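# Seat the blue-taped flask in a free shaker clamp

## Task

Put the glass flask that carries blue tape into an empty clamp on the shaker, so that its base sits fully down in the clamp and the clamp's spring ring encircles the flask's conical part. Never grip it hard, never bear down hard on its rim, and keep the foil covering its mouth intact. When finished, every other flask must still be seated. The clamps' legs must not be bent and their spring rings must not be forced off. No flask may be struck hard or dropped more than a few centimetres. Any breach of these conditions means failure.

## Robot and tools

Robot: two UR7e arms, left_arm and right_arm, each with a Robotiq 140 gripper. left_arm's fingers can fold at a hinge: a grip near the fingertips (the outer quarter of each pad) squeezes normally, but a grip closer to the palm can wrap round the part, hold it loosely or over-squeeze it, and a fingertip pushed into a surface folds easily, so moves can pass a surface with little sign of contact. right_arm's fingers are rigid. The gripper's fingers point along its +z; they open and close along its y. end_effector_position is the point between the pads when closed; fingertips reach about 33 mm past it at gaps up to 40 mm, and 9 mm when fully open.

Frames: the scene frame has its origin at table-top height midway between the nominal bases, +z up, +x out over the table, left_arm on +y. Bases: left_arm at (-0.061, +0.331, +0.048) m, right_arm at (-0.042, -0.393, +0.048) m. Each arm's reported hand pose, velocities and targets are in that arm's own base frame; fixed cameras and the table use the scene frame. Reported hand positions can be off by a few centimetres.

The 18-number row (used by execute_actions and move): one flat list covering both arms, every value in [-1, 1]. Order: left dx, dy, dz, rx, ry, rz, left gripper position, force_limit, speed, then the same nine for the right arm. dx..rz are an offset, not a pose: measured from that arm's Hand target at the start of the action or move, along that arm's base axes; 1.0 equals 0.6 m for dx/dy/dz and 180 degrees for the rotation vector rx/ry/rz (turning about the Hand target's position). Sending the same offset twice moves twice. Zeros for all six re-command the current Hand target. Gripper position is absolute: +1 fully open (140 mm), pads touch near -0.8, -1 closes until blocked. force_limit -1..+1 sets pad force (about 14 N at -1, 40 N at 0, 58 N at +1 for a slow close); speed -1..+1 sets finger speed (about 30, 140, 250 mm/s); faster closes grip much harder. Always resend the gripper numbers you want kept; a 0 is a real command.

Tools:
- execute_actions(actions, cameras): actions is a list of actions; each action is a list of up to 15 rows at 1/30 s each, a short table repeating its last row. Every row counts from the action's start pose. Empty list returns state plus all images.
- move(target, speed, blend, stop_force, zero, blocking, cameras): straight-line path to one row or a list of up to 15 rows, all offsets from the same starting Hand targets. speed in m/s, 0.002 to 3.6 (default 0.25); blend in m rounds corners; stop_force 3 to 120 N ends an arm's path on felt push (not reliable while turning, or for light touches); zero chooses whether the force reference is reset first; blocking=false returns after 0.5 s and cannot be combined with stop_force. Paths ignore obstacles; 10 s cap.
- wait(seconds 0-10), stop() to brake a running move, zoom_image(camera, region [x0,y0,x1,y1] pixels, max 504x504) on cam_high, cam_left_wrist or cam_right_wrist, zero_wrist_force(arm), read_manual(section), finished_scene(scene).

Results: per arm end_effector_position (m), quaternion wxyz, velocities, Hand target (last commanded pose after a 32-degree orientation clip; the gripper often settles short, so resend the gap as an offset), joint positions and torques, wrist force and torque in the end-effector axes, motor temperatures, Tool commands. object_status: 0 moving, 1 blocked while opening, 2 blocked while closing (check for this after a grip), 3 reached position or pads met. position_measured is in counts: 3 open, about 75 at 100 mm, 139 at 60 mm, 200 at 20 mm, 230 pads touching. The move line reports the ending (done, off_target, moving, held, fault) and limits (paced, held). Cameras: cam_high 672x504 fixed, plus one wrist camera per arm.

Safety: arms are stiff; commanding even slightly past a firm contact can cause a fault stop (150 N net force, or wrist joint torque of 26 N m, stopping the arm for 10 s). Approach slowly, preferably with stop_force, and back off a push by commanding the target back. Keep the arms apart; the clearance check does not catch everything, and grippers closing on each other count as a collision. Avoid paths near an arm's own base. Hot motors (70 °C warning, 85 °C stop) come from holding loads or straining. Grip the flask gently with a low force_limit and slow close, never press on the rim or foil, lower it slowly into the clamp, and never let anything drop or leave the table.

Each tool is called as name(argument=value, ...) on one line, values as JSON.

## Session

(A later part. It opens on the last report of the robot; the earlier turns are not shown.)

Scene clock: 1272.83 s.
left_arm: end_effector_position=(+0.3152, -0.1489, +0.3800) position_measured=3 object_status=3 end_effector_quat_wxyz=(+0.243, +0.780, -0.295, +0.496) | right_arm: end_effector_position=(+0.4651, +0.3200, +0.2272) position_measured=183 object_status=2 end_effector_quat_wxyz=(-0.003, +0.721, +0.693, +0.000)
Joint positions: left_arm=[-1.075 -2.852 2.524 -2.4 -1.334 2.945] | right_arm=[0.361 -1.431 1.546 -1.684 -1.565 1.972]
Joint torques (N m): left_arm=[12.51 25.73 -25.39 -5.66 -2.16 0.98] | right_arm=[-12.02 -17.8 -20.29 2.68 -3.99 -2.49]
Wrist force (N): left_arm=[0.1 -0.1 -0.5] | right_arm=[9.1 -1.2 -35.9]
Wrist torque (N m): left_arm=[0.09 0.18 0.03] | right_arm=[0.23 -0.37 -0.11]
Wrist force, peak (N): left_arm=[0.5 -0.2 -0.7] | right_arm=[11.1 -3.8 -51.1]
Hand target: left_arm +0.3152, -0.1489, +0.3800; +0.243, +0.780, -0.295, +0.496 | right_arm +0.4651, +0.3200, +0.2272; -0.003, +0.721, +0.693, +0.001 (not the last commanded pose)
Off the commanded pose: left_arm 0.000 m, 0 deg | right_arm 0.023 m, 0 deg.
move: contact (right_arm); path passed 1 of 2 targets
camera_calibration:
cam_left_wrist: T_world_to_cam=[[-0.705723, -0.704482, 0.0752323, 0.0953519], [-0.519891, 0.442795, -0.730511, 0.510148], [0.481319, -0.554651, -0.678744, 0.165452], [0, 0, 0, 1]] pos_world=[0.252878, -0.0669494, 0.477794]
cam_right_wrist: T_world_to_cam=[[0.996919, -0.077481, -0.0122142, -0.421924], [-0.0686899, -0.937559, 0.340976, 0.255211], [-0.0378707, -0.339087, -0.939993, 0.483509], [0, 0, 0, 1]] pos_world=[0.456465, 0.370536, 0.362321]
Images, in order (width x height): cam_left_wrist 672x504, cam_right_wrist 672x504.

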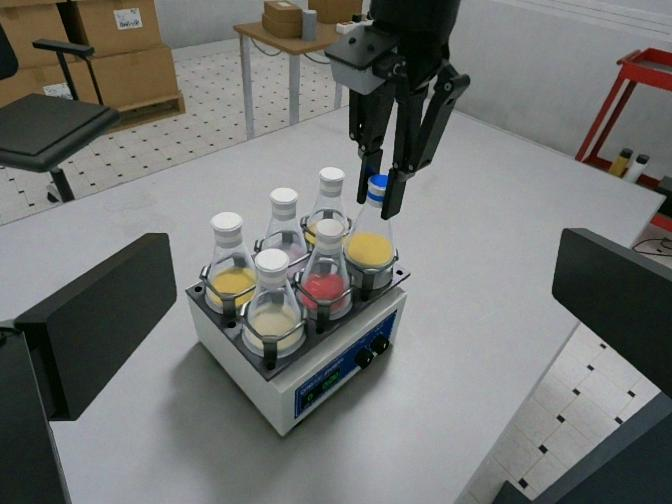

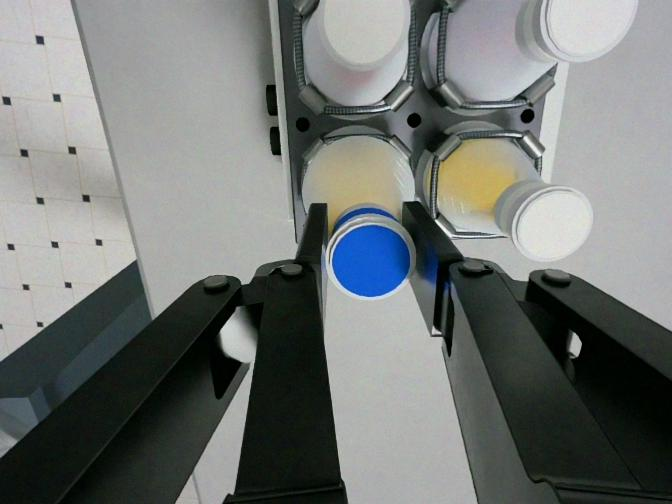

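move(target=[[0,0,0,0,0,0,1,1,1,0,0,0.02,0,0,0,-1,-0.1,-1],[0,0,0,0,0,0,1,1,1,-0.0625,0.0012,0.0133,0,-0.1235,0,-1,-0.1,-1]], speed=0.03)

move(target=[0,0,0,0,0,0,1,1,1,0,0,-0.05,0,0,0,-1,-0.1,-1], speed=0.008, stop_force=25, cameras=["cam_left_wrist","cam_right_wrist"])

zoom_image(camera="cam_right_wrist", region=[270, 120, 450, 300])

zoom_image(camera="cam_left_wrist", region=[320, 160, 420, 300])

Scene clock: 1305.37 s.
left_arm: end_effector_position=(+0.3152, -0.1489, +0.3800) position_measured=3 object_status=3 end_effector_quat_wxyz=(+0.243, +0.780, -0.295, +0.496) | right_arm: end_effector_position=(+0.4276, +0.3207, +0.2352) position_measured=183 object_status=2 end_effector_quat_wxyz=(+0.131, +0.708, +0.680, +0.140)
Joint positions: left_arm=[-1.075 -2.852 2.524 -2.4 -1.334 2.945] | right_arm=[0.495 -1.687 1.931 -2.159 -1.745 2.075]
Joint torques (N m): left_arm=[12.43 26.11 -21.28 -5.66 -2.22 1.01] | right_arm=[7.46 -29.91 -18.22 -6.28 -3.26 2.72]
Wrist force (N): left_arm=[-0.3 -0.2 -0.2] | right_arm=[-0.5 0.1 -1.5]
Wrist torque (N m): left_arm=[0.07 0.27 0.04] | right_arm=[0.04 -0.44 -0.15]
Wrist force, peak (N): left_arm=[0.4 0.1 -0.8] | right_arm=[8.9 -1.0 -36.1]
Hand target: left_arm +0.3152, -0.1489, +0.3800; +0.243, +0.780, -0.295, +0.496 | right_arm +0.4276, +0.3207, +0.2352; +0.131, +0.708, +0.680, +0.140
Off the commanded pose: left_arm 0.000 m, 0 deg | right_arm 0.000 m, 0 deg.
move: done

Scene clock: 1308.23 s.
left_arm: end_effector_position=(+0.3152, -0.1489, +0.3800) position_measured=3 object_status=3 end_effector_quat_wxyz=(+0.243, +0.780, -0.295, +0.496) | right_arm: end_effector_position=(+0.4277, +0.3207, +0.2224) position_measured=183 object_status=2 end_effector_quat_wxyz=(+0.131, +0.708, +0.680, +0.140)
Joint positions: left_arm=[-1.075 -2.852 2.524 -2.4 -1.334 2.945] | right_arm=[0.495 -1.679 1.958 -2.195 -1.746 2.075]
Joint torques (N m): left_arm=[12.19 25.35 -19.55 -5.64 -2.34 0.94] | right_arm=[8.41 -21.83 -24.36 4.15 3.56 2.47]
Wrist force (N): left_arm=[0.2 -0.2 -0.6] | right_arm=[-5.0 16.3 -11.3]
Wrist torque (N m): left_arm=[0.06 0.15 0.04] | right_arm=[-1.23 -0.50 -0.07]
Wrist force, peak (N): left_arm=[0.2 -0.3 -0.8] | right_arm=[-5.5 20.2 -24.5]
Hand target: left_arm +0.3152, -0.1489, +0.3800; +0.243, +0.780, -0.295, +0.496 | right_arm +0.4276, +0.3207, +0.2224; +0.131, +0.708, +0.680, +0.140 (not the last commanded pose)
Off the commanded pose: left_arm 0.000 m, 0 deg | right_arm 0.017 m, 0 deg.
move: contact (right_arm)
camera_calibration:
cam_left_wrist: T_world_to_cam=[[-0.705723, -0.704482, 0.0752323, 0.0953519], [-0.519891, 0.442795, -0.730511, 0.510148], [0.481319, -0.554651, -0.678744, 0.165452], [0, 0, 0, 1]] pos_world=[0.252878, -0.0669494, 0.477794]
cam_right_wrist: T_world_to_cam=[[0.927217, -0.0775545, 0.366407, -0.439116], [-0.192789, -0.937589, 0.289412, 0.319508], [0.321094, -0.338987, -0.8843, 0.311883], [0, 0, 0, 1]] pos_world=[0.36861, 0.371236, 0.344224]
Images, in order (width x height): cam_left_wrist 672x504, cam_right_wrist 672x504.

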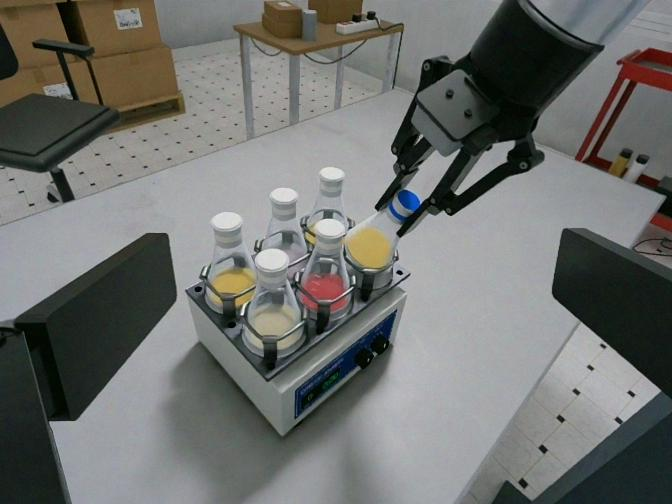

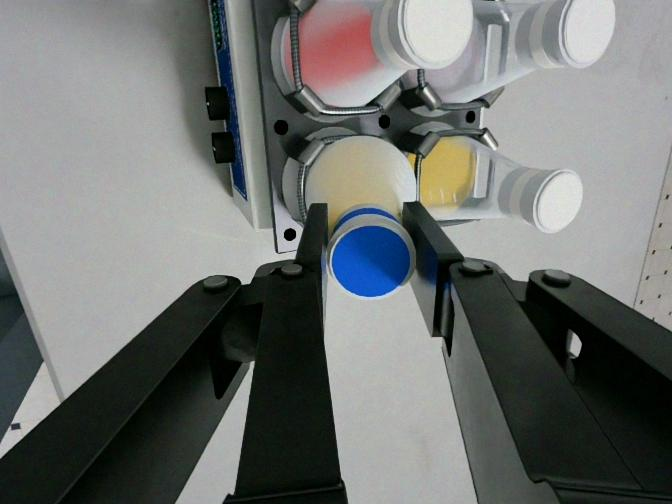

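Scaled by 2.800 from the camera's 672x504 image, which has a finer 960x720 frame.

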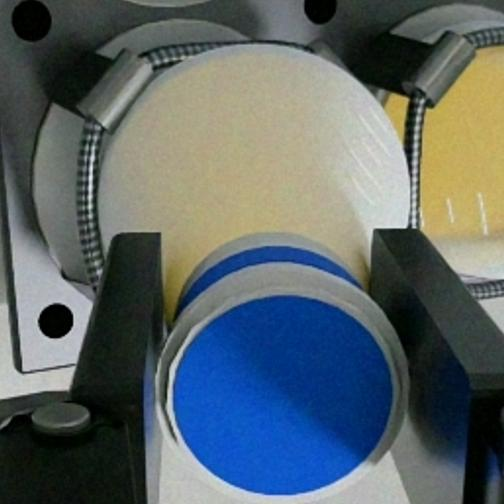

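Scaled by 3.600 from the camera's 672x504 image, which has a finer 960x720 frame.

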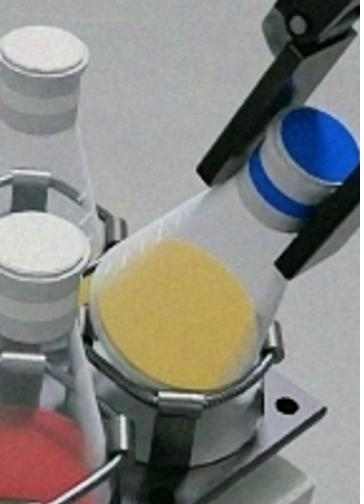

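move(target=[[0,0,0,0,0,0,1,1,1,0.0005,-0.0005,0.004,0,0,0,-1,-0.1,-1],[0,0,0,0,0,0,1,1,1,0,-0.0035,0.003,0,0,0,-1,-0.1,-1]], speed=0.008)

move(target=[0,0,0,0,0,0,1,1,1,0,0,-0.03,0,0,0,-1,-0.1,-1], speed=0.006, stop_force=40, cameras=["cam_left_wrist","cam_right_wrist"])

zoom_image(camera="cam_right_wrist", region=[270, 120, 450, 300])

zoom_image(camera="cam_left_wrist", region=[320, 160, 420, 300])

Scene clock: 1315.93 s.
left_arm: end_effector_position=(+0.3152, -0.1489, +0.3800) position_measured=3 object_status=3 end_effector_quat_wxyz=(+0.243, +0.780, -0.295, +0.496) | right_arm: end_effector_position=(+0.4277, +0.3186, +0.2243) position_measured=183 object_status=2 end_effector_quat_wxyz=(+0.131, +0.708, +0.680, +0.140)
Joint positions: left_arm=[-1.075 -2.852 2.524 -2.4 -1.334 2.945] | right_arm=[0.49 -1.684 1.957 -2.19 -1.744 2.071]
Joint torques (N m): left_arm=[12.43 25.95 -18.85 -5.74 -2.24 0.96] | right_arm=[-11.41 -20.88 -5.5 -0.78 2.67 -2.52]
Wrist force (N): left_arm=[0.1 -0.1 -0.6] | right_arm=[5.0 11.3 -13.2]
Wrist torque (N m): left_arm=[0.08 0.18 0.03] | right_arm=[-0.81 -0.26 -0.13]
Wrist force, peak (N): left_arm=[0.0 -0.1 -0.8] | right_arm=[-5.4 16.3 -11.4]
Hand target: left_arm +0.3152, -0.1489, +0.3800; +0.243, +0.780, -0.295, +0.496 | right_arm +0.4276, +0.3186, +0.2242; +0.131, +0.708, +0.680, +0.140
Off the commanded pose: left_arm 0.000 m, 0 deg | right_arm 0.000 m, 0 deg.
move: done

Scene clock: 1319.33 s.
left_arm: end_effector_position=(+0.3152, -0.1489, +0.3800) position_measured=3 object_status=3 end_effector_quat_wxyz=(+0.243, +0.780, -0.295, +0.496) | right_arm: end_effector_position=(+0.4279, +0.3188, +0.2120) position_measured=183 object_status=2 end_effector_quat_wxyz=(+0.131, +0.708, +0.680, +0.140)
Joint positions: left_arm=[-1.075 -2.852 2.524 -2.4 -1.334 2.945] | right_arm=[0.49 -1.675 1.983 -2.226 -1.744 2.071]
Joint torques (N m): left_arm=[12.06 25.65 -18.82 -5.81 -2.26 1.03] | right_arm=[1.65 -4.15 -13.12 5.39 0.55 -2.72]
Wrist force (N): left_arm=[0.0 0.1 -0.5] | right_arm=[2.1 8.2 -47.0]
Wrist torque (N m): left_arm=[0.13 0.20 0.03] | right_arm=[-1.45 -0.31 -0.07]
Wrist force, peak (N): left_arm=[-0.1 0.3 -0.7] | right_arm=[3.0 11.4 -57.1]
Hand target: left_arm +0.3152, -0.1489, +0.3800; +0.243, +0.780, -0.295, +0.496 | right_arm +0.4278, +0.3187, +0.2119; +0.131, +0.708, +0.680, +0.140 (not the last commanded pose)
Off the commanded pose: left_arm 0.000 m, 0 deg | right_arm 0.006 m, 0 deg.
move: contact (right_arm)
camera_calibration:
cam_left_wrist: T_world_to_cam=[[-0.705723, -0.704482, 0.0752323, 0.0953519], [-0.519891, 0.442795, -0.730511, 0.510148], [0.481319, -0.554651, -0.678744, 0.165452], [0, 0, 0, 1]] pos_world=[0.252878, -0.0669494, 0.477794]
cam_right_wrist: T_world_to_cam=[[0.926879, -0.0777796, 0.367214, -0.435576], [-0.193069, -0.937752, 0.288697, 0.321093], [0.321901, -0.338484, -0.884199, 0.301368], [0, 0, 0, 1]] pos_world=[0.368708, 0.369235, 0.333721]
Images, in order (width x height): cam_left_wrist 672x504, cam_right_wrist 672x504.

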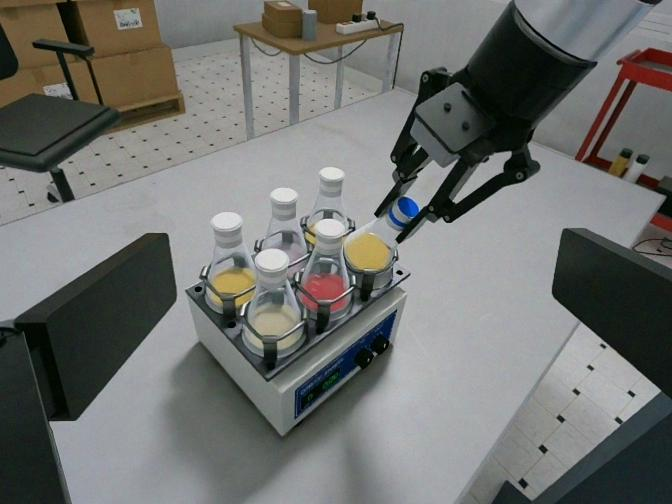

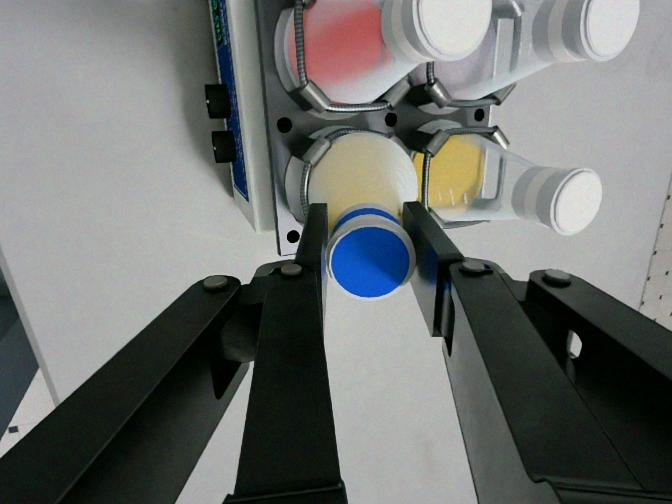

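Scaled by 2.800 from the camera's 672x504 image, which has a finer 960x720 frame.

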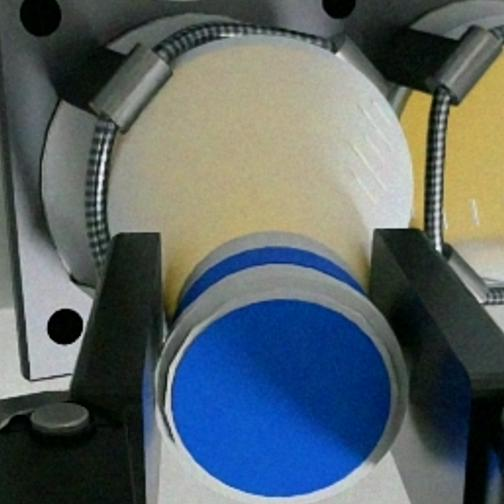

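Scaled by 3.600 from the camera's 672x504 image, which has a finer 960x720 frame.

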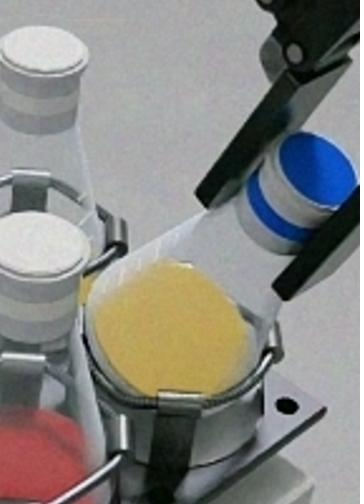

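move(target=[0,0,0,0,0,0,1,1,1,-0.002,-0.0003,-0.02,0,0,0,-1,-0.1,-1], speed=0.006, stop_force=24, cameras=["cam_right_wrist"])

zoom_image(camera="cam_right_wrist", region=[270, 120, 450, 300])

Scene clock: 1326.03 s.
left_arm: end_effector_position=(+0.3152, -0.1489, +0.3800) position_measured=3 object_status=3 end_effector_quat_wxyz=(+0.243, +0.780, -0.295, +0.496) | right_arm: end_effector_position=(+0.4280, +0.3188, +0.2109) position_measured=183 object_status=2 end_effector_quat_wxyz=(+0.131, +0.708, +0.680, +0.141)
Joint positions: left_arm=[-1.075 -2.852 2.524 -2.4 -1.334 2.945] | right_arm=[0.49 -1.674 1.986 -2.23 -1.744 2.071]
Joint torques (N m): left_arm=[12.7 25.55 -18.39 -5.66 -2.2 0.99] | right_arm=[-7.96 2.42 -7.33 5.33 6.32 0.71]
Wrist force (N): left_arm=[0.0 0.2 -0.6] | right_arm=[-7.6 7.8 -62.6]
Wrist torque (N m): left_arm=[0.14 0.19 0.03] | right_arm=[-1.71 -0.36 0.00]
Wrist force, peak (N): left_arm=[0.3 -0.4 -0.7] | right_arm=[-8.1 9.9 -77.8]
Hand target: left_arm +0.3152, -0.1489, +0.3800; +0.243, +0.780, -0.295, +0.496 | right_arm +0.4279, +0.3187, +0.2108; +0.131, +0.708, +0.680, +0.141 (not the last commanded pose)
Off the commanded pose: left_arm 0.000 m, 0 deg | right_arm 0.011 m, 0 deg.
move: contact (right_arm)
camera_calibration:
cam_right_wrist: T_world_to_cam=[[0.926466, -0.0779257, 0.368223, -0.435206], [-0.193374, -0.937886, 0.288055, 0.321766], [0.322905, -0.338078, -0.883988, 0.299836], [0, 0, 0, 1]] pos_world=[0.368606, 0.369234, 0.332618]
Images, in order (width x height): cam_right_wrist 672x504.

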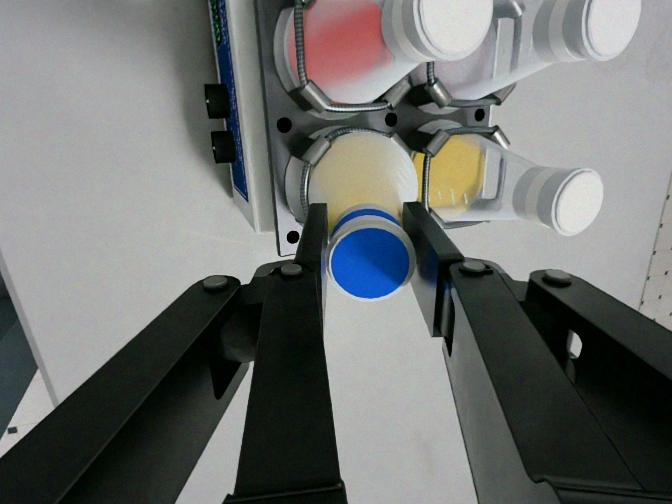

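Scaled by 2.800 from the camera's 672x504 image, which has a finer 960x720 frame.

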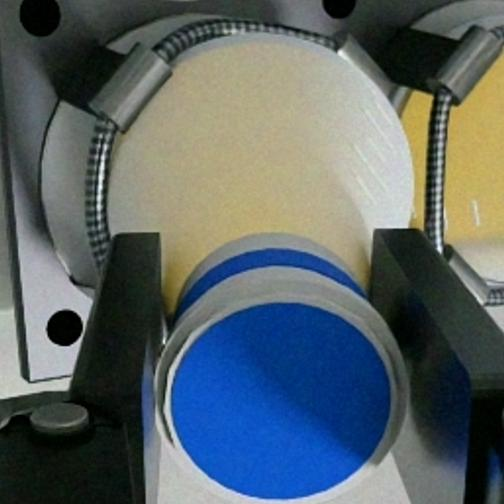

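move(target=[[0,0,0,0,0,0,1,1,1,0,-0.0005,0.0035,0,0,0,-1,-0.1,-1],[0,0,0,0,0,0,1,1,1,-0.009,-0.001,0.003,0,0,0,-1,-0.1,-1]], speed=0.008)

move(target=[0,0,0,0,0,0,1,1,1,-0.001,0,-0.02,0,0,0,-1,-0.1,-1], speed=0.006, stop_force=50, cameras=["cam_right_wrist"])

zoom_image(camera="cam_right_wrist", region=[270, 120, 450, 300])

Scene clock: 1336.23 s.
left_arm: end_effector_position=(+0.3152, -0.1489, +0.3800) position_measured=3 object_status=3 end_effector_quat_wxyz=(+0.243, +0.780, -0.295, +0.496) | right_arm: end_effector_position=(+0.4228, +0.3182, +0.2128) position_measured=183 object_status=2 end_effector_quat_wxyz=(+0.131, +0.708, +0.680, +0.141)
Joint positions: left_arm=[-1.075 -2.852 2.524 -2.4 -1.334 2.945] | right_arm=[0.495 -1.686 1.991 -2.223 -1.746 2.075]
Joint torques (N m): left_arm=[12.41 25.89 -18.72 -5.62 -2.17 1.03] | right_arm=[16.85 -26.7 -4.24 6.36 2.56 2.64]
Wrist force (N): left_arm=[-0.1 -0.1 -0.4] | right_arm=[-0.8 27.2 6.3]
Wrist torque (N m): left_arm=[0.09 0.23 0.03] | right_arm=[-2.55 -0.36 0.01]
Wrist force, peak (N): left_arm=[-0.3 0.1 -0.7] | right_arm=[-7.8 8.1 -63.3]
Hand target: left_arm +0.3152, -0.1489, +0.3800; +0.243, +0.780, -0.295, +0.496 | right_arm +0.4225, +0.3181, +0.2126; +0.131, +0.708, +0.680, +0.141
Off the commanded pose: left_arm 0.000 m, 0 deg | right_arm 0.000 m, 0 deg.
move: done

Scene clock: 1338.20 s.
left_arm: end_effector_position=(+0.3152, -0.1489, +0.3800) position_measured=3 object_status=3 end_effector_quat_wxyz=(+0.243, +0.780, -0.295, +0.496) | right_arm: end_effector_position=(+0.4238, +0.3190, +0.2094) position_measured=183 object_status=2 end_effector_quat_wxyz=(+0.132, +0.707, +0.679, +0.144)
Joint positions: left_arm=[-1.075 -2.852 2.524 -2.4 -1.334 2.945] | right_arm=[0.496 -1.683 2.001 -2.242 -1.746 2.075]
Joint torques (N m): left_arm=[12.56 26.04 -18.07 -5.6 -2.15 0.96] | right_arm=[3.83 -3.57 -11.73 6.56 3.65 1.6]
Wrist force (N): left_arm=[-0.1 -0.1 -0.4] | right_arm=[-7.4 11.2 -48.0]
Wrist torque (N m): left_arm=[0.08 0.23 0.03] | right_arm=[-1.92 -0.42 -0.05]
Wrist force, peak (N): left_arm=[0.2 0.1 -0.8] | right_arm=[-6.2 15.9 -59.6]
Hand target: left_arm +0.3152, -0.1489, +0.3800; +0.243, +0.780, -0.295, +0.496 | right_arm +0.4236, +0.3189, +0.2093; +0.132, +0.707, +0.679, +0.144 (not the last commanded pose)
Off the commanded pose: left_arm 0.000 m, 0 deg | right_arm 0.009 m, 0 deg.
move: contact (right_arm)
camera_calibration:
cam_right_wrist: T_world_to_cam=[[0.924321, -0.0790683, 0.373334, -0.430529], [-0.194964, -0.938834, 0.283867, 0.323431], [0.328053, -0.335171, -0.883199, 0.296627], [0, 0, 0, 1]] pos_world=[0.363695, 0.369028, 0.330901]
Images, in order (width x height): cam_right_wrist 672x504.

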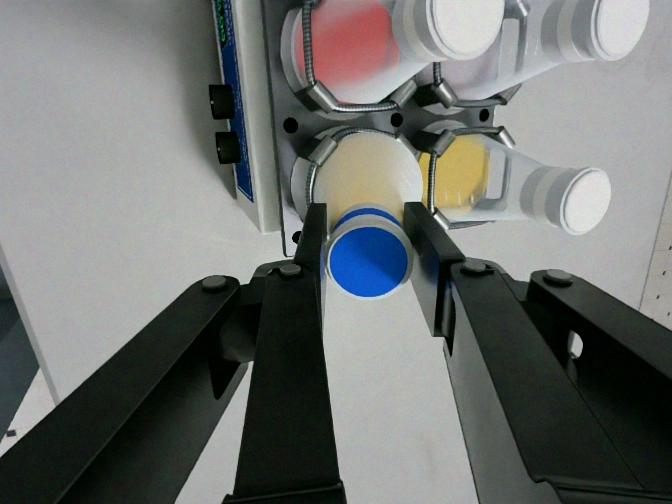

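Scaled by 2.800 from the camera's 672x504 image, which has a finer 960x720 frame.

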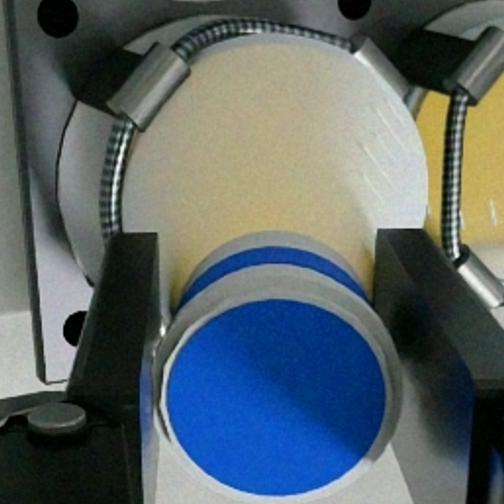

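wait(seconds=0.1, cameras=["cam_left_wrist","cam_high"])

zoom_image(camera="cam_left_wrist", region=[335, 200, 425, 300])

zoom_image(camera="cam_high", region=[390, 240, 470, 320])

Scene clock: 1345.27 s.
left_arm: end_effector_position=(+0.3152, -0.1489, +0.3800) position_measured=3 object_status=3 end_effector_quat_wxyz=(+0.243, +0.780, -0.295, +0.496) | right_arm: end_effector_position=(+0.4238, +0.3190, +0.2094) position_measured=183 object_status=2 end_effector_quat_wxyz=(+0.132, +0.707, +0.679, +0.144)
Joint positions: left_arm=[-1.075 -2.852 2.524 -2.4 -1.334 2.945] | right_arm=[0.496 -1.683 2.001 -2.242 -1.746 2.075]
Joint torques (N m): left_arm=[12.31 25.54 -18.55 -5.67 -2.27 0.95] | right_arm=[-4.01 -4.95 -10.96 6.54 3.19 -1.98]
Wrist force (N): left_arm=[0.2 0.0 -0.6] | right_arm=[-7.3 11.4 -47.4]
Wrist torque (N m): left_arm=[0.10 0.17 0.04] | right_arm=[-1.89 -0.42 -0.05]
Wrist force, peak (N): left_arm=[-0.1 0.0 -0.8] | right_arm=[-7.5 11.5 -48.0]
Hand target: left_arm +0.3152, -0.1489, +0.3800; +0.243, +0.780, -0.295, +0.496 | right_arm +0.4236, +0.3189, +0.2093; +0.132, +0.707, +0.679, +0.144 (not the last commanded pose)
Tool commands: left_gripper/position=+1.0 left_gripper/force_limit=+1.0 left_gripper/speed=+1.0 right_gripper/position=-1.0 right_gripper/force_limit=-0.1 right_gripper/speed=-1.0
Off the commanded pose: left_arm 0.000 m, 0 deg | right_arm 0.009 m, 0 deg.
wait: 0.10 s; at rest from the start
camera_calibration:
cam_left_wrist: T_world_to_cam=[[-0.705723, -0.704482, 0.0752323, 0.0953519], [-0.519891, 0.442795, -0.730511, 0.510148], [0.481319, -0.554651, -0.678744, 0.165452], [0, 0, 0, 1]] pos_world=[0.252878, -0.0669494, 0.477794]
Images, in order (width x height): cam_high 672x504, cam_left_wrist 672x504.

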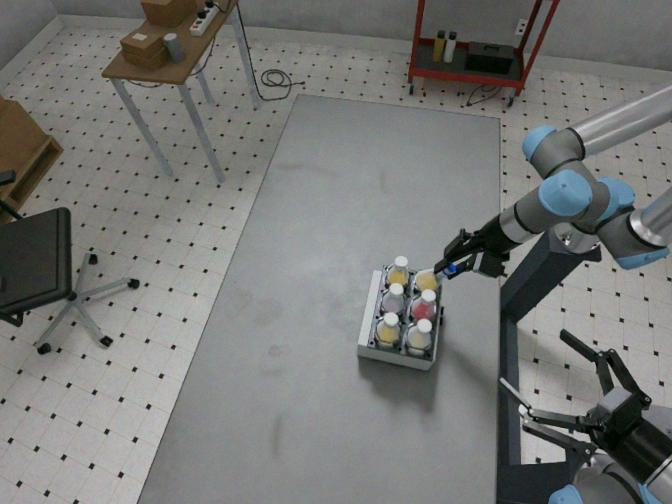

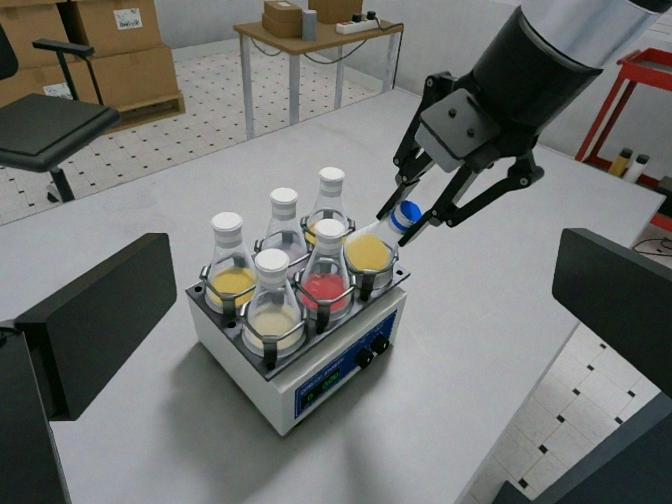

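Scaled by 5.040 from the camera's 672x504 image, which has a finer 960x720 frame.

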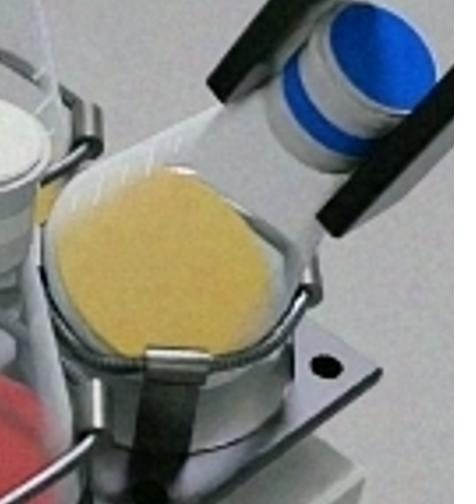

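Scaled by 6.300 from the camera's 672x504 image, which has a finer 960x720 frame.

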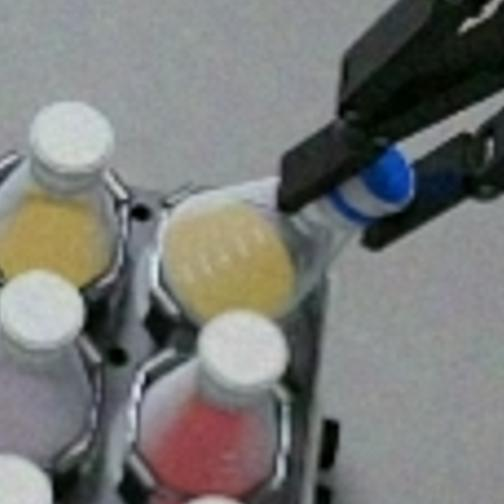

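move(target=[0,0,0,0,0,0,1,1,1,0.0095,-0.0005,-0.001,0,0.0222,0,-1,-0.1,-1], speed=0.01, cameras=["cam_left_wrist","cam_right_wrist"])

zoom_image(camera="cam_left_wrist", region=[335, 200, 425, 300])

Scene clock: 1359.20 s.
left_arm: end_effector_position=(+0.3152, -0.1489, +0.3800) position_measured=3 object_status=3 end_effector_quat_wxyz=(+0.243, +0.780, -0.295, +0.496) | right_arm: end_effector_position=(+0.4295, +0.3187, +0.2088) position_measured=183 object_status=2 end_effector_quat_wxyz=(+0.108, +0.712, +0.684, +0.119)
Joint positions: left_arm=[-1.075 -2.852 2.524 -2.4 -1.334 2.945] | right_arm=[0.467 -1.651 1.939 -2.153 -1.706 2.058]
Joint torques (N m): left_arm=[11.94 25.64 -18.78 -5.76 -2.28 0.99] | right_arm=[-5.31 12.01 -12.57 6.95 7.37 -2.91]
Wrist force (N): left_arm=[-0.1 0.0 -0.5] | right_arm=[-6.7 15.4 -41.2]
Wrist torque (N m): left_arm=[0.11 0.21 0.03] | right_arm=[-1.72 -0.46 0.07]
Wrist force, peak (N): left_arm=[0.3 0.3 -0.9] | right_arm=[-9.2 11.0 -66.1]
Hand target: left_arm +0.3152, -0.1489, +0.3800; +0.243, +0.780, -0.295, +0.496 | right_arm +0.4293, +0.3186, +0.2087; +0.108, +0.712, +0.684, +0.119
Off the commanded pose: left_arm 0.000 m, 0 deg | right_arm 0.000 m, 0 deg.
move: done
camera_calibration:
cam_left_wrist: T_world_to_cam=[[-0.705723, -0.704482, 0.0752323, 0.0953519], [-0.519891, 0.442795, -0.730511, 0.510148], [0.481319, -0.554651, -0.678744, 0.165452], [0, 0, 0, 1]] pos_world=[0.252878, -0.0669494, 0.477794]
cam_right_wrist: T_world_to_cam=[[0.948088, -0.0790217, 0.308035, -0.432219], [-0.174703, -0.938798, 0.296878, 0.312984], [0.265723, -0.335281, -0.903868, 0.325262], [0, 0, 0, 1]] pos_world=[0.378032, 0.368728, 0.334215]
Images, in order (width x height): cam_left_wrist 672x504, cam_right_wrist 672x504.

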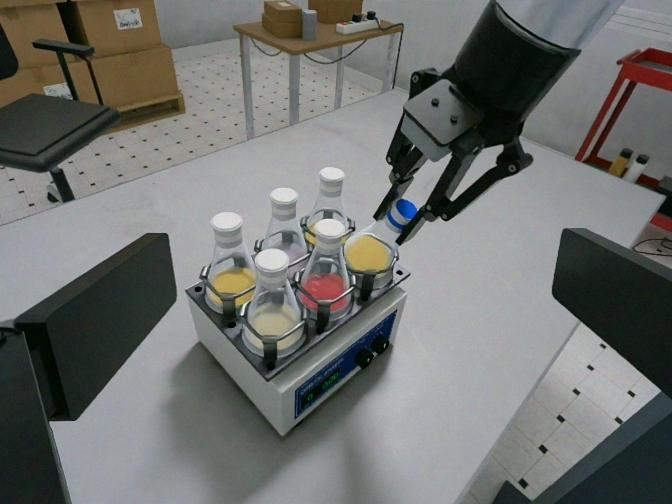

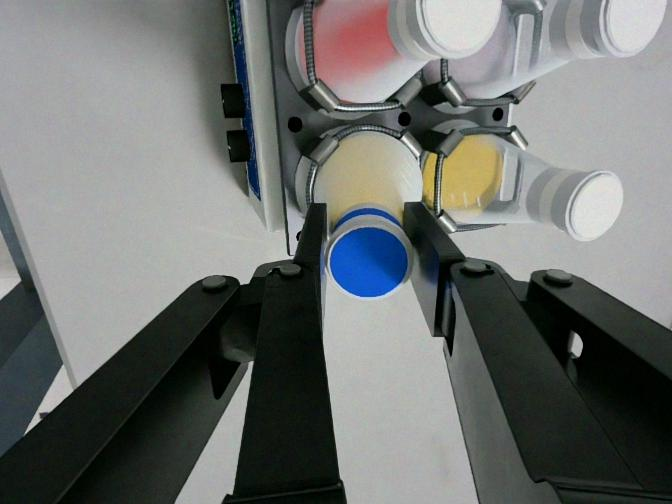

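Scaled by 5.040 from the camera's 672x504 image, which has a finer 960x720 frame.

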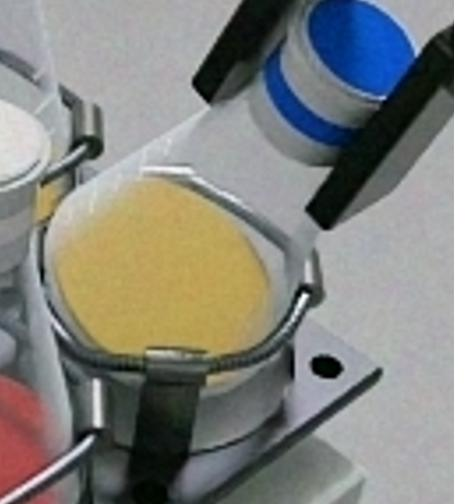

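move(target=[0,0,0,0,0,0,1,1,1,0.0125,-0.0005,-0.002,0,0.0278,0,-1,-0.1,-1], speed=0.01, cameras=["cam_left_wrist","cam_right_wrist"])

zoom_image(camera="cam_left_wrist", region=[335, 200, 425, 300])

zoom_image(camera="cam_right_wrist", region=[270, 120, 450, 300])

Scene clock: 1369.23 s.
left_arm: end_effector_position=(+0.3152, -0.1489, +0.3800) position_measured=3 object_status=3 end_effector_quat_wxyz=(+0.243, +0.780, -0.295, +0.496) | right_arm: end_effector_position=(+0.4369, +0.3184, +0.2075) position_measured=183 object_status=2 end_effector_quat_wxyz=(+0.078, +0.716, +0.688, +0.088)
Joint positions: left_arm=[-1.075 -2.852 2.524 -2.4 -1.334 2.945] | right_arm=[0.434 -1.603 1.858 -2.044 -1.661 2.036]
Joint torques (N m): left_arm=[12.91 25.78 -18.68 -5.74 -2.24 0.98] | right_arm=[-5.04 2.08 -18.76 5.99 6.67 -2.73]
Wrist force (N): left_arm=[0.3 0.2 -0.4] | right_arm=[-3.7 16.3 -26.3]
Wrist torque (N m): left_arm=[0.14 0.14 0.03] | right_arm=[-1.15 -0.49 0.05]
Wrist force, peak (N): left_arm=[0.4 0.0 -0.9] | right_arm=[-7.5 14.9 -46.2]
Hand target: left_arm +0.3152, -0.1489, +0.3800; +0.243, +0.780, -0.295, +0.496 | right_arm +0.4368, +0.3183, +0.2075; +0.078, +0.716, +0.688, +0.088
Off the commanded pose: left_arm 0.000 m, 0 deg | right_arm 0.000 m, 0 deg.
move: done
camera_calibration:
cam_left_wrist: T_world_to_cam=[[-0.705723, -0.704482, 0.0752323, 0.0953519], [-0.519891, 0.442795, -0.730511, 0.510148], [0.481319, -0.554651, -0.678744, 0.165452], [0, 0, 0, 1]] pos_world=[0.252878, -0.0669494, 0.477794]
cam_right_wrist: T_world_to_cam=[[0.971391, -0.0789596, 0.223977, -0.431644], [-0.148044, -0.938769, 0.311121, 0.299755], [0.185696, -0.335379, -0.9236, 0.361116], [0, 0, 0, 1]] pos_world=[0.396614, 0.368428, 0.336945]
Images, in order (width x height): cam_left_wrist 672x504, cam_right_wrist 672x504.

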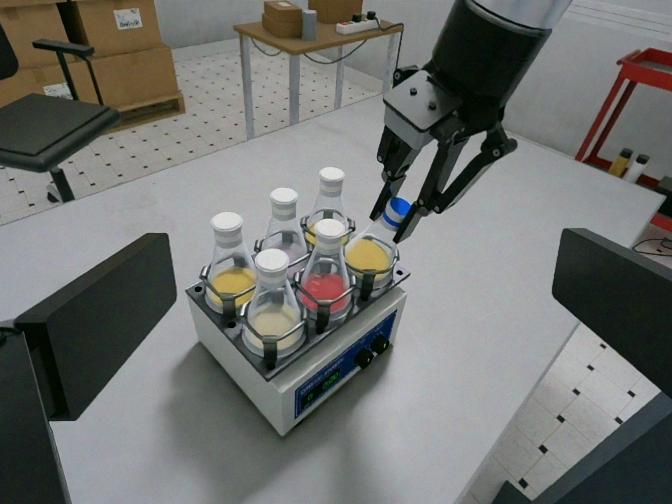

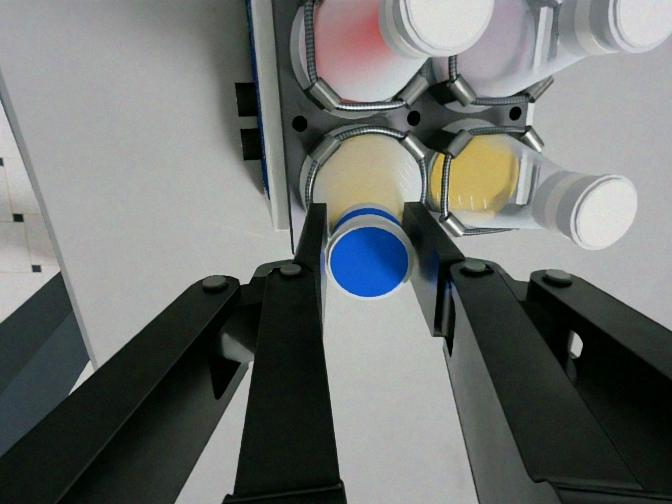

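Scaled by 5.040 from the camera's 672x504 image, which has a finer 960x720 frame.

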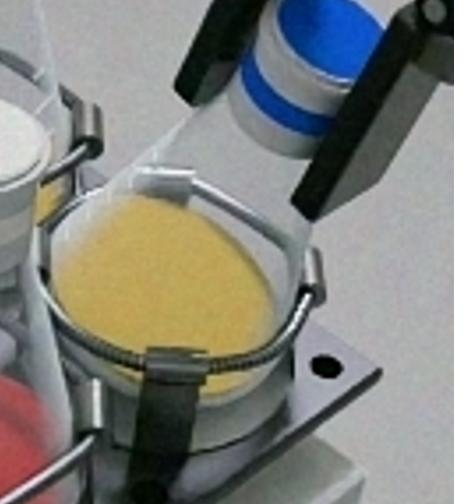

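Scaled by 2.800 from the camera's 672x504 image, which has a finer 960x720 frame.

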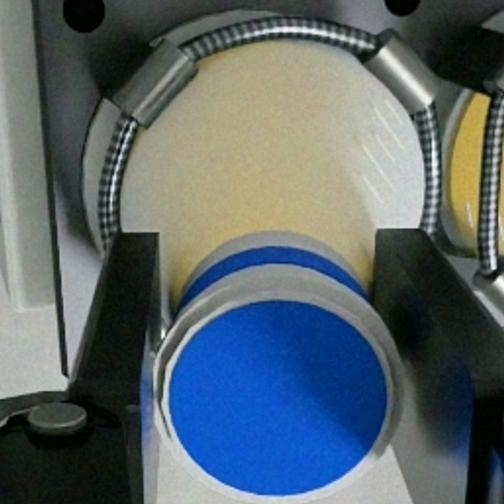

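move(target=[[0,0,0,0,0,0,1,1,1,0.022,0.001,-0.003,0,0.037,0,-1,-0.1,-1],[0,0,0,0,0,0,1,1,1,0.044,0.002,-0.005,0,0.075,0,-1,-0.1,-1]], speed=0.012, cameras=["cam_left_wrist","cam_right_wrist"])

zoom_image(camera="cam_left_wrist", region=[335, 200, 425, 300])

zoom_image(camera="cam_right_wrist", region=[270, 120, 450, 300])

Scene clock: 1387.93 s.
left_arm: end_effector_position=(+0.3152, -0.1489, +0.3800) position_measured=3 object_status=3 end_effector_quat_wxyz=(+0.243, +0.780, -0.295, +0.496) | right_arm: end_effector_position=(+0.4632, +0.3195, +0.2045) position_measured=183 object_status=2 end_effector_quat_wxyz=(-0.003, +0.722, +0.692, +0.003)
Joint positions: left_arm=[-1.075 -2.852 2.524 -2.4 -1.334 2.945] | right_arm=[0.36 -1.431 1.605 -1.748 -1.563 1.973]
Joint torques (N m): left_arm=[12.68 25.75 -18.72 -5.67 -2.23 1.01] | right_arm=[-9.34 -21.07 -36.29 -0.16 3.27 -2.79]
Wrist force (N): left_arm=[0.1 -0.1 -0.3] | right_arm=[-0.5 2.7 -0.4]
Wrist torque (N m): left_arm=[0.08 0.17 0.03] | right_arm=[-0.01 -0.53 -0.04]
Wrist force, peak (N): left_arm=[0.1 -0.1 -0.9] | right_arm=[-2.6 17.2 -27.4]
Hand target: left_arm +0.3152, -0.1489, +0.3800; +0.243, +0.780, -0.295, +0.496 | right_arm +0.4632, +0.3195, +0.2045; -0.003, +0.722, +0.692, +0.003
Off the commanded pose: left_arm 0.000 m, 0 deg | right_arm 0.000 m, 0 deg.
move: done
camera_calibration:
cam_left_wrist: T_world_to_cam=[[-0.705723, -0.704482, 0.0752323, 0.0953519], [-0.519891, 0.442795, -0.730511, 0.510148], [0.481319, -0.554651, -0.678744, 0.165452], [0, 0, 0, 1]] pos_world=[0.252878, -0.0669494, 0.477794]
cam_right_wrist: T_world_to_cam=[[0.996835, -0.0789365, -0.00938699, -0.42045], [-0.0711573, -0.938707, 0.337293, 0.264714], [-0.0354364, -0.335558, -0.941353, 0.459916], [0, 0, 0, 1]] pos_world=[0.454254, 0.369629, 0.33971]
Images, in order (width x height): cam_left_wrist 672x504, cam_right_wrist 672x504.

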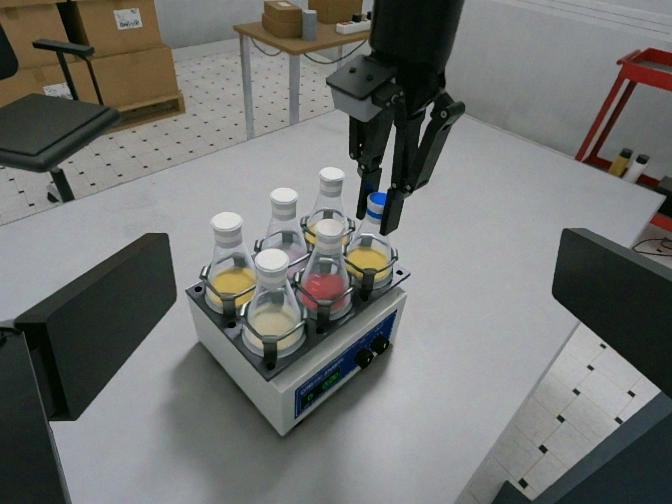

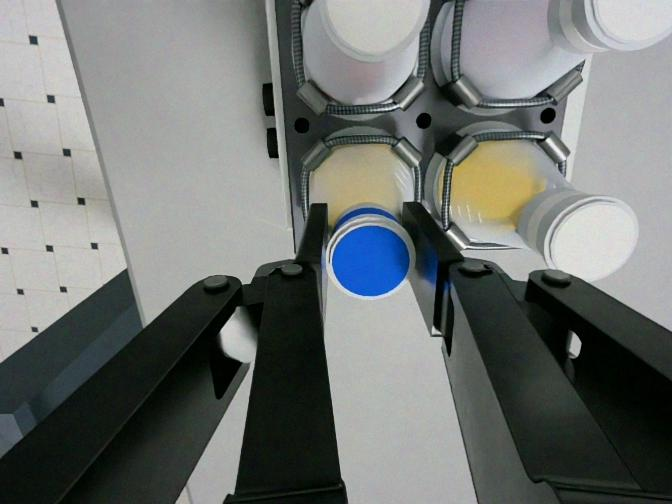

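Scaled by 5.040 from the camera's 672x504 image, which has a finer 960x720 frame.

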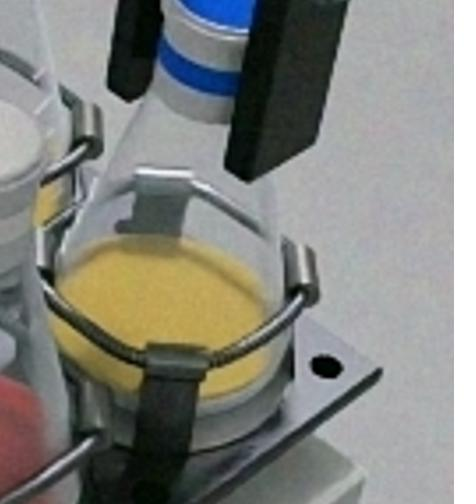

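Scaled by 2.800 from the camera's 672x504 image, which has a finer 960x720 frame.

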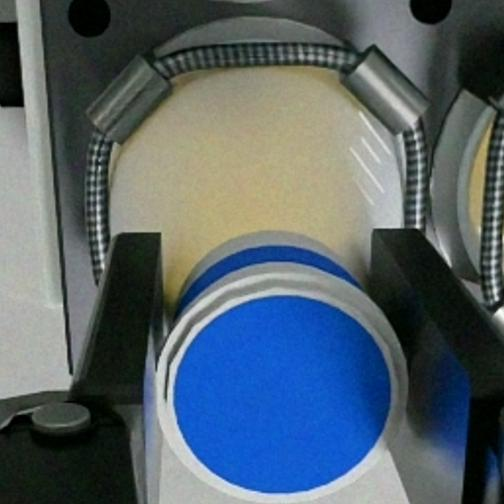

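move(target=[0,0,0,0,0,0,1,1,1,0.001,0.0005,-0.07,0,0,0,-1,-0.1,-1], speed=0.01, stop_force=6, cameras=["cam_left_wrist","cam_right_wrist"])

zoom_image(camera="cam_left_wrist", region=[335, 200, 425, 300])

zoom_image(camera="cam_right_wrist", region=[270, 120, 450, 300])

Scene clock: 1396.67 s.
left_arm: end_effector_position=(+0.3152, -0.1489, +0.3800) position_measured=3 object_status=3 end_effector_quat_wxyz=(+0.243, +0.780, -0.295, +0.496) | right_arm: end_effector_position=(+0.4633, +0.3195, +0.2027) position_measured=183 object_status=2 end_effector_quat_wxyz=(-0.003, +0.722, +0.692, +0.003)
Joint positions: left_arm=[-1.075 -2.852 2.524 -2.4 -1.334 2.945] | right_arm=[0.36 -1.43 1.609 -1.752 -1.562 1.973]
Joint torques (N m): left_arm=[12.81 25.82 -18.06 -5.69 -2.33 1.09] | right_arm=[-8.32 -40.69 -36.82 -0.78 -0.91 -2.56]
Wrist force (N): left_arm=[0.2 -0.1 -0.6] | right_arm=[-0.9 2.7 -1.8]
Wrist torque (N m): left_arm=[0.07 0.14 0.04] | right_arm=[-0.09 -0.45 -0.06]
Wrist force, peak (N): left_arm=[0.2 0.1 -0.8] | right_arm=[1.7 1.8 -15.3]
Hand target: left_arm +0.3152, -0.1489, +0.3800; +0.243, +0.780, -0.295, +0.496 | right_arm +0.4633, +0.3195, +0.2027; -0.003, +0.722, +0.692, +0.003 (not the last commanded pose)
Off the commanded pose: left_arm 0.000 m, 0 deg | right_arm 0.040 m, 0 deg.
move: contact (right_arm)
camera_calibration:
cam_left_wrist: T_world_to_cam=[[-0.705723, -0.704482, 0.0752323, 0.0953519], [-0.519891, 0.442795, -0.730511, 0.510148], [0.481319, -0.554651, -0.678744, 0.165452], [0, 0, 0, 1]] pos_world=[0.252878, -0.0669494, 0.477794]
cam_right_wrist: T_world_to_cam=[[0.996835, -0.078912, -0.00960899, -0.420501], [-0.0710591, -0.938709, 0.337306, 0.265281], [-0.0356375, -0.335556, -0.941346, 0.458313], [0, 0, 0, 1]] pos_world=[0.454354, 0.369629, 0.33791]
Images, in order (width x height): cam_left_wrist 672x504, cam_right_wrist 672x504.

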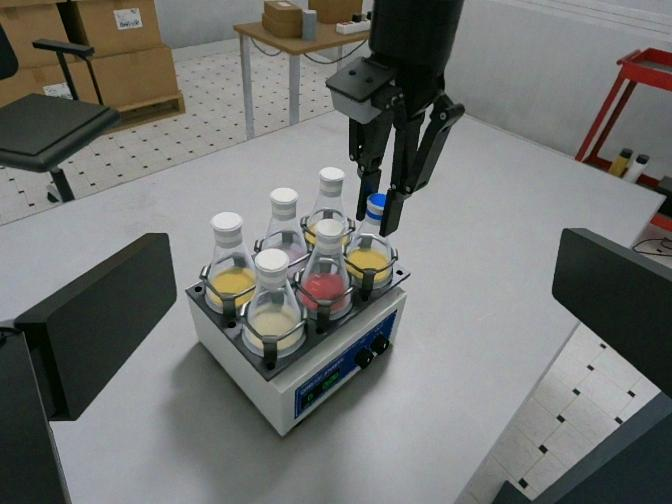

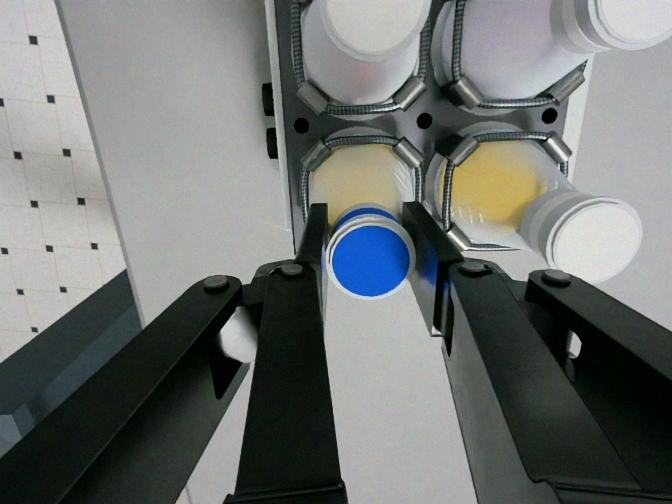

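Scaled by 5.040 from the camera's 672x504 image, which has a finer 960x720 frame.

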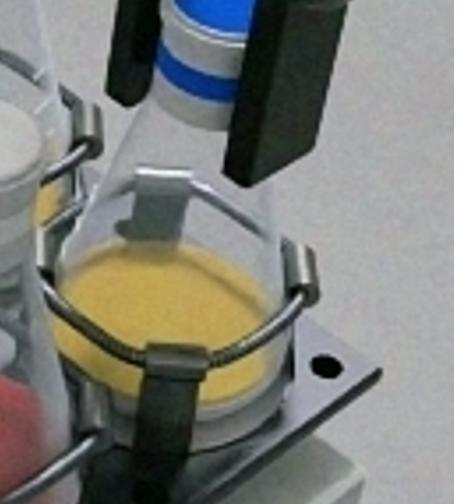

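Scaled by 2.800 from the camera's 672x504 image, which has a finer 960x720 frame.

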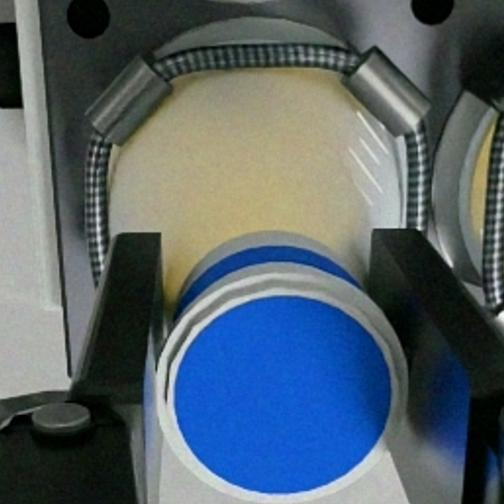

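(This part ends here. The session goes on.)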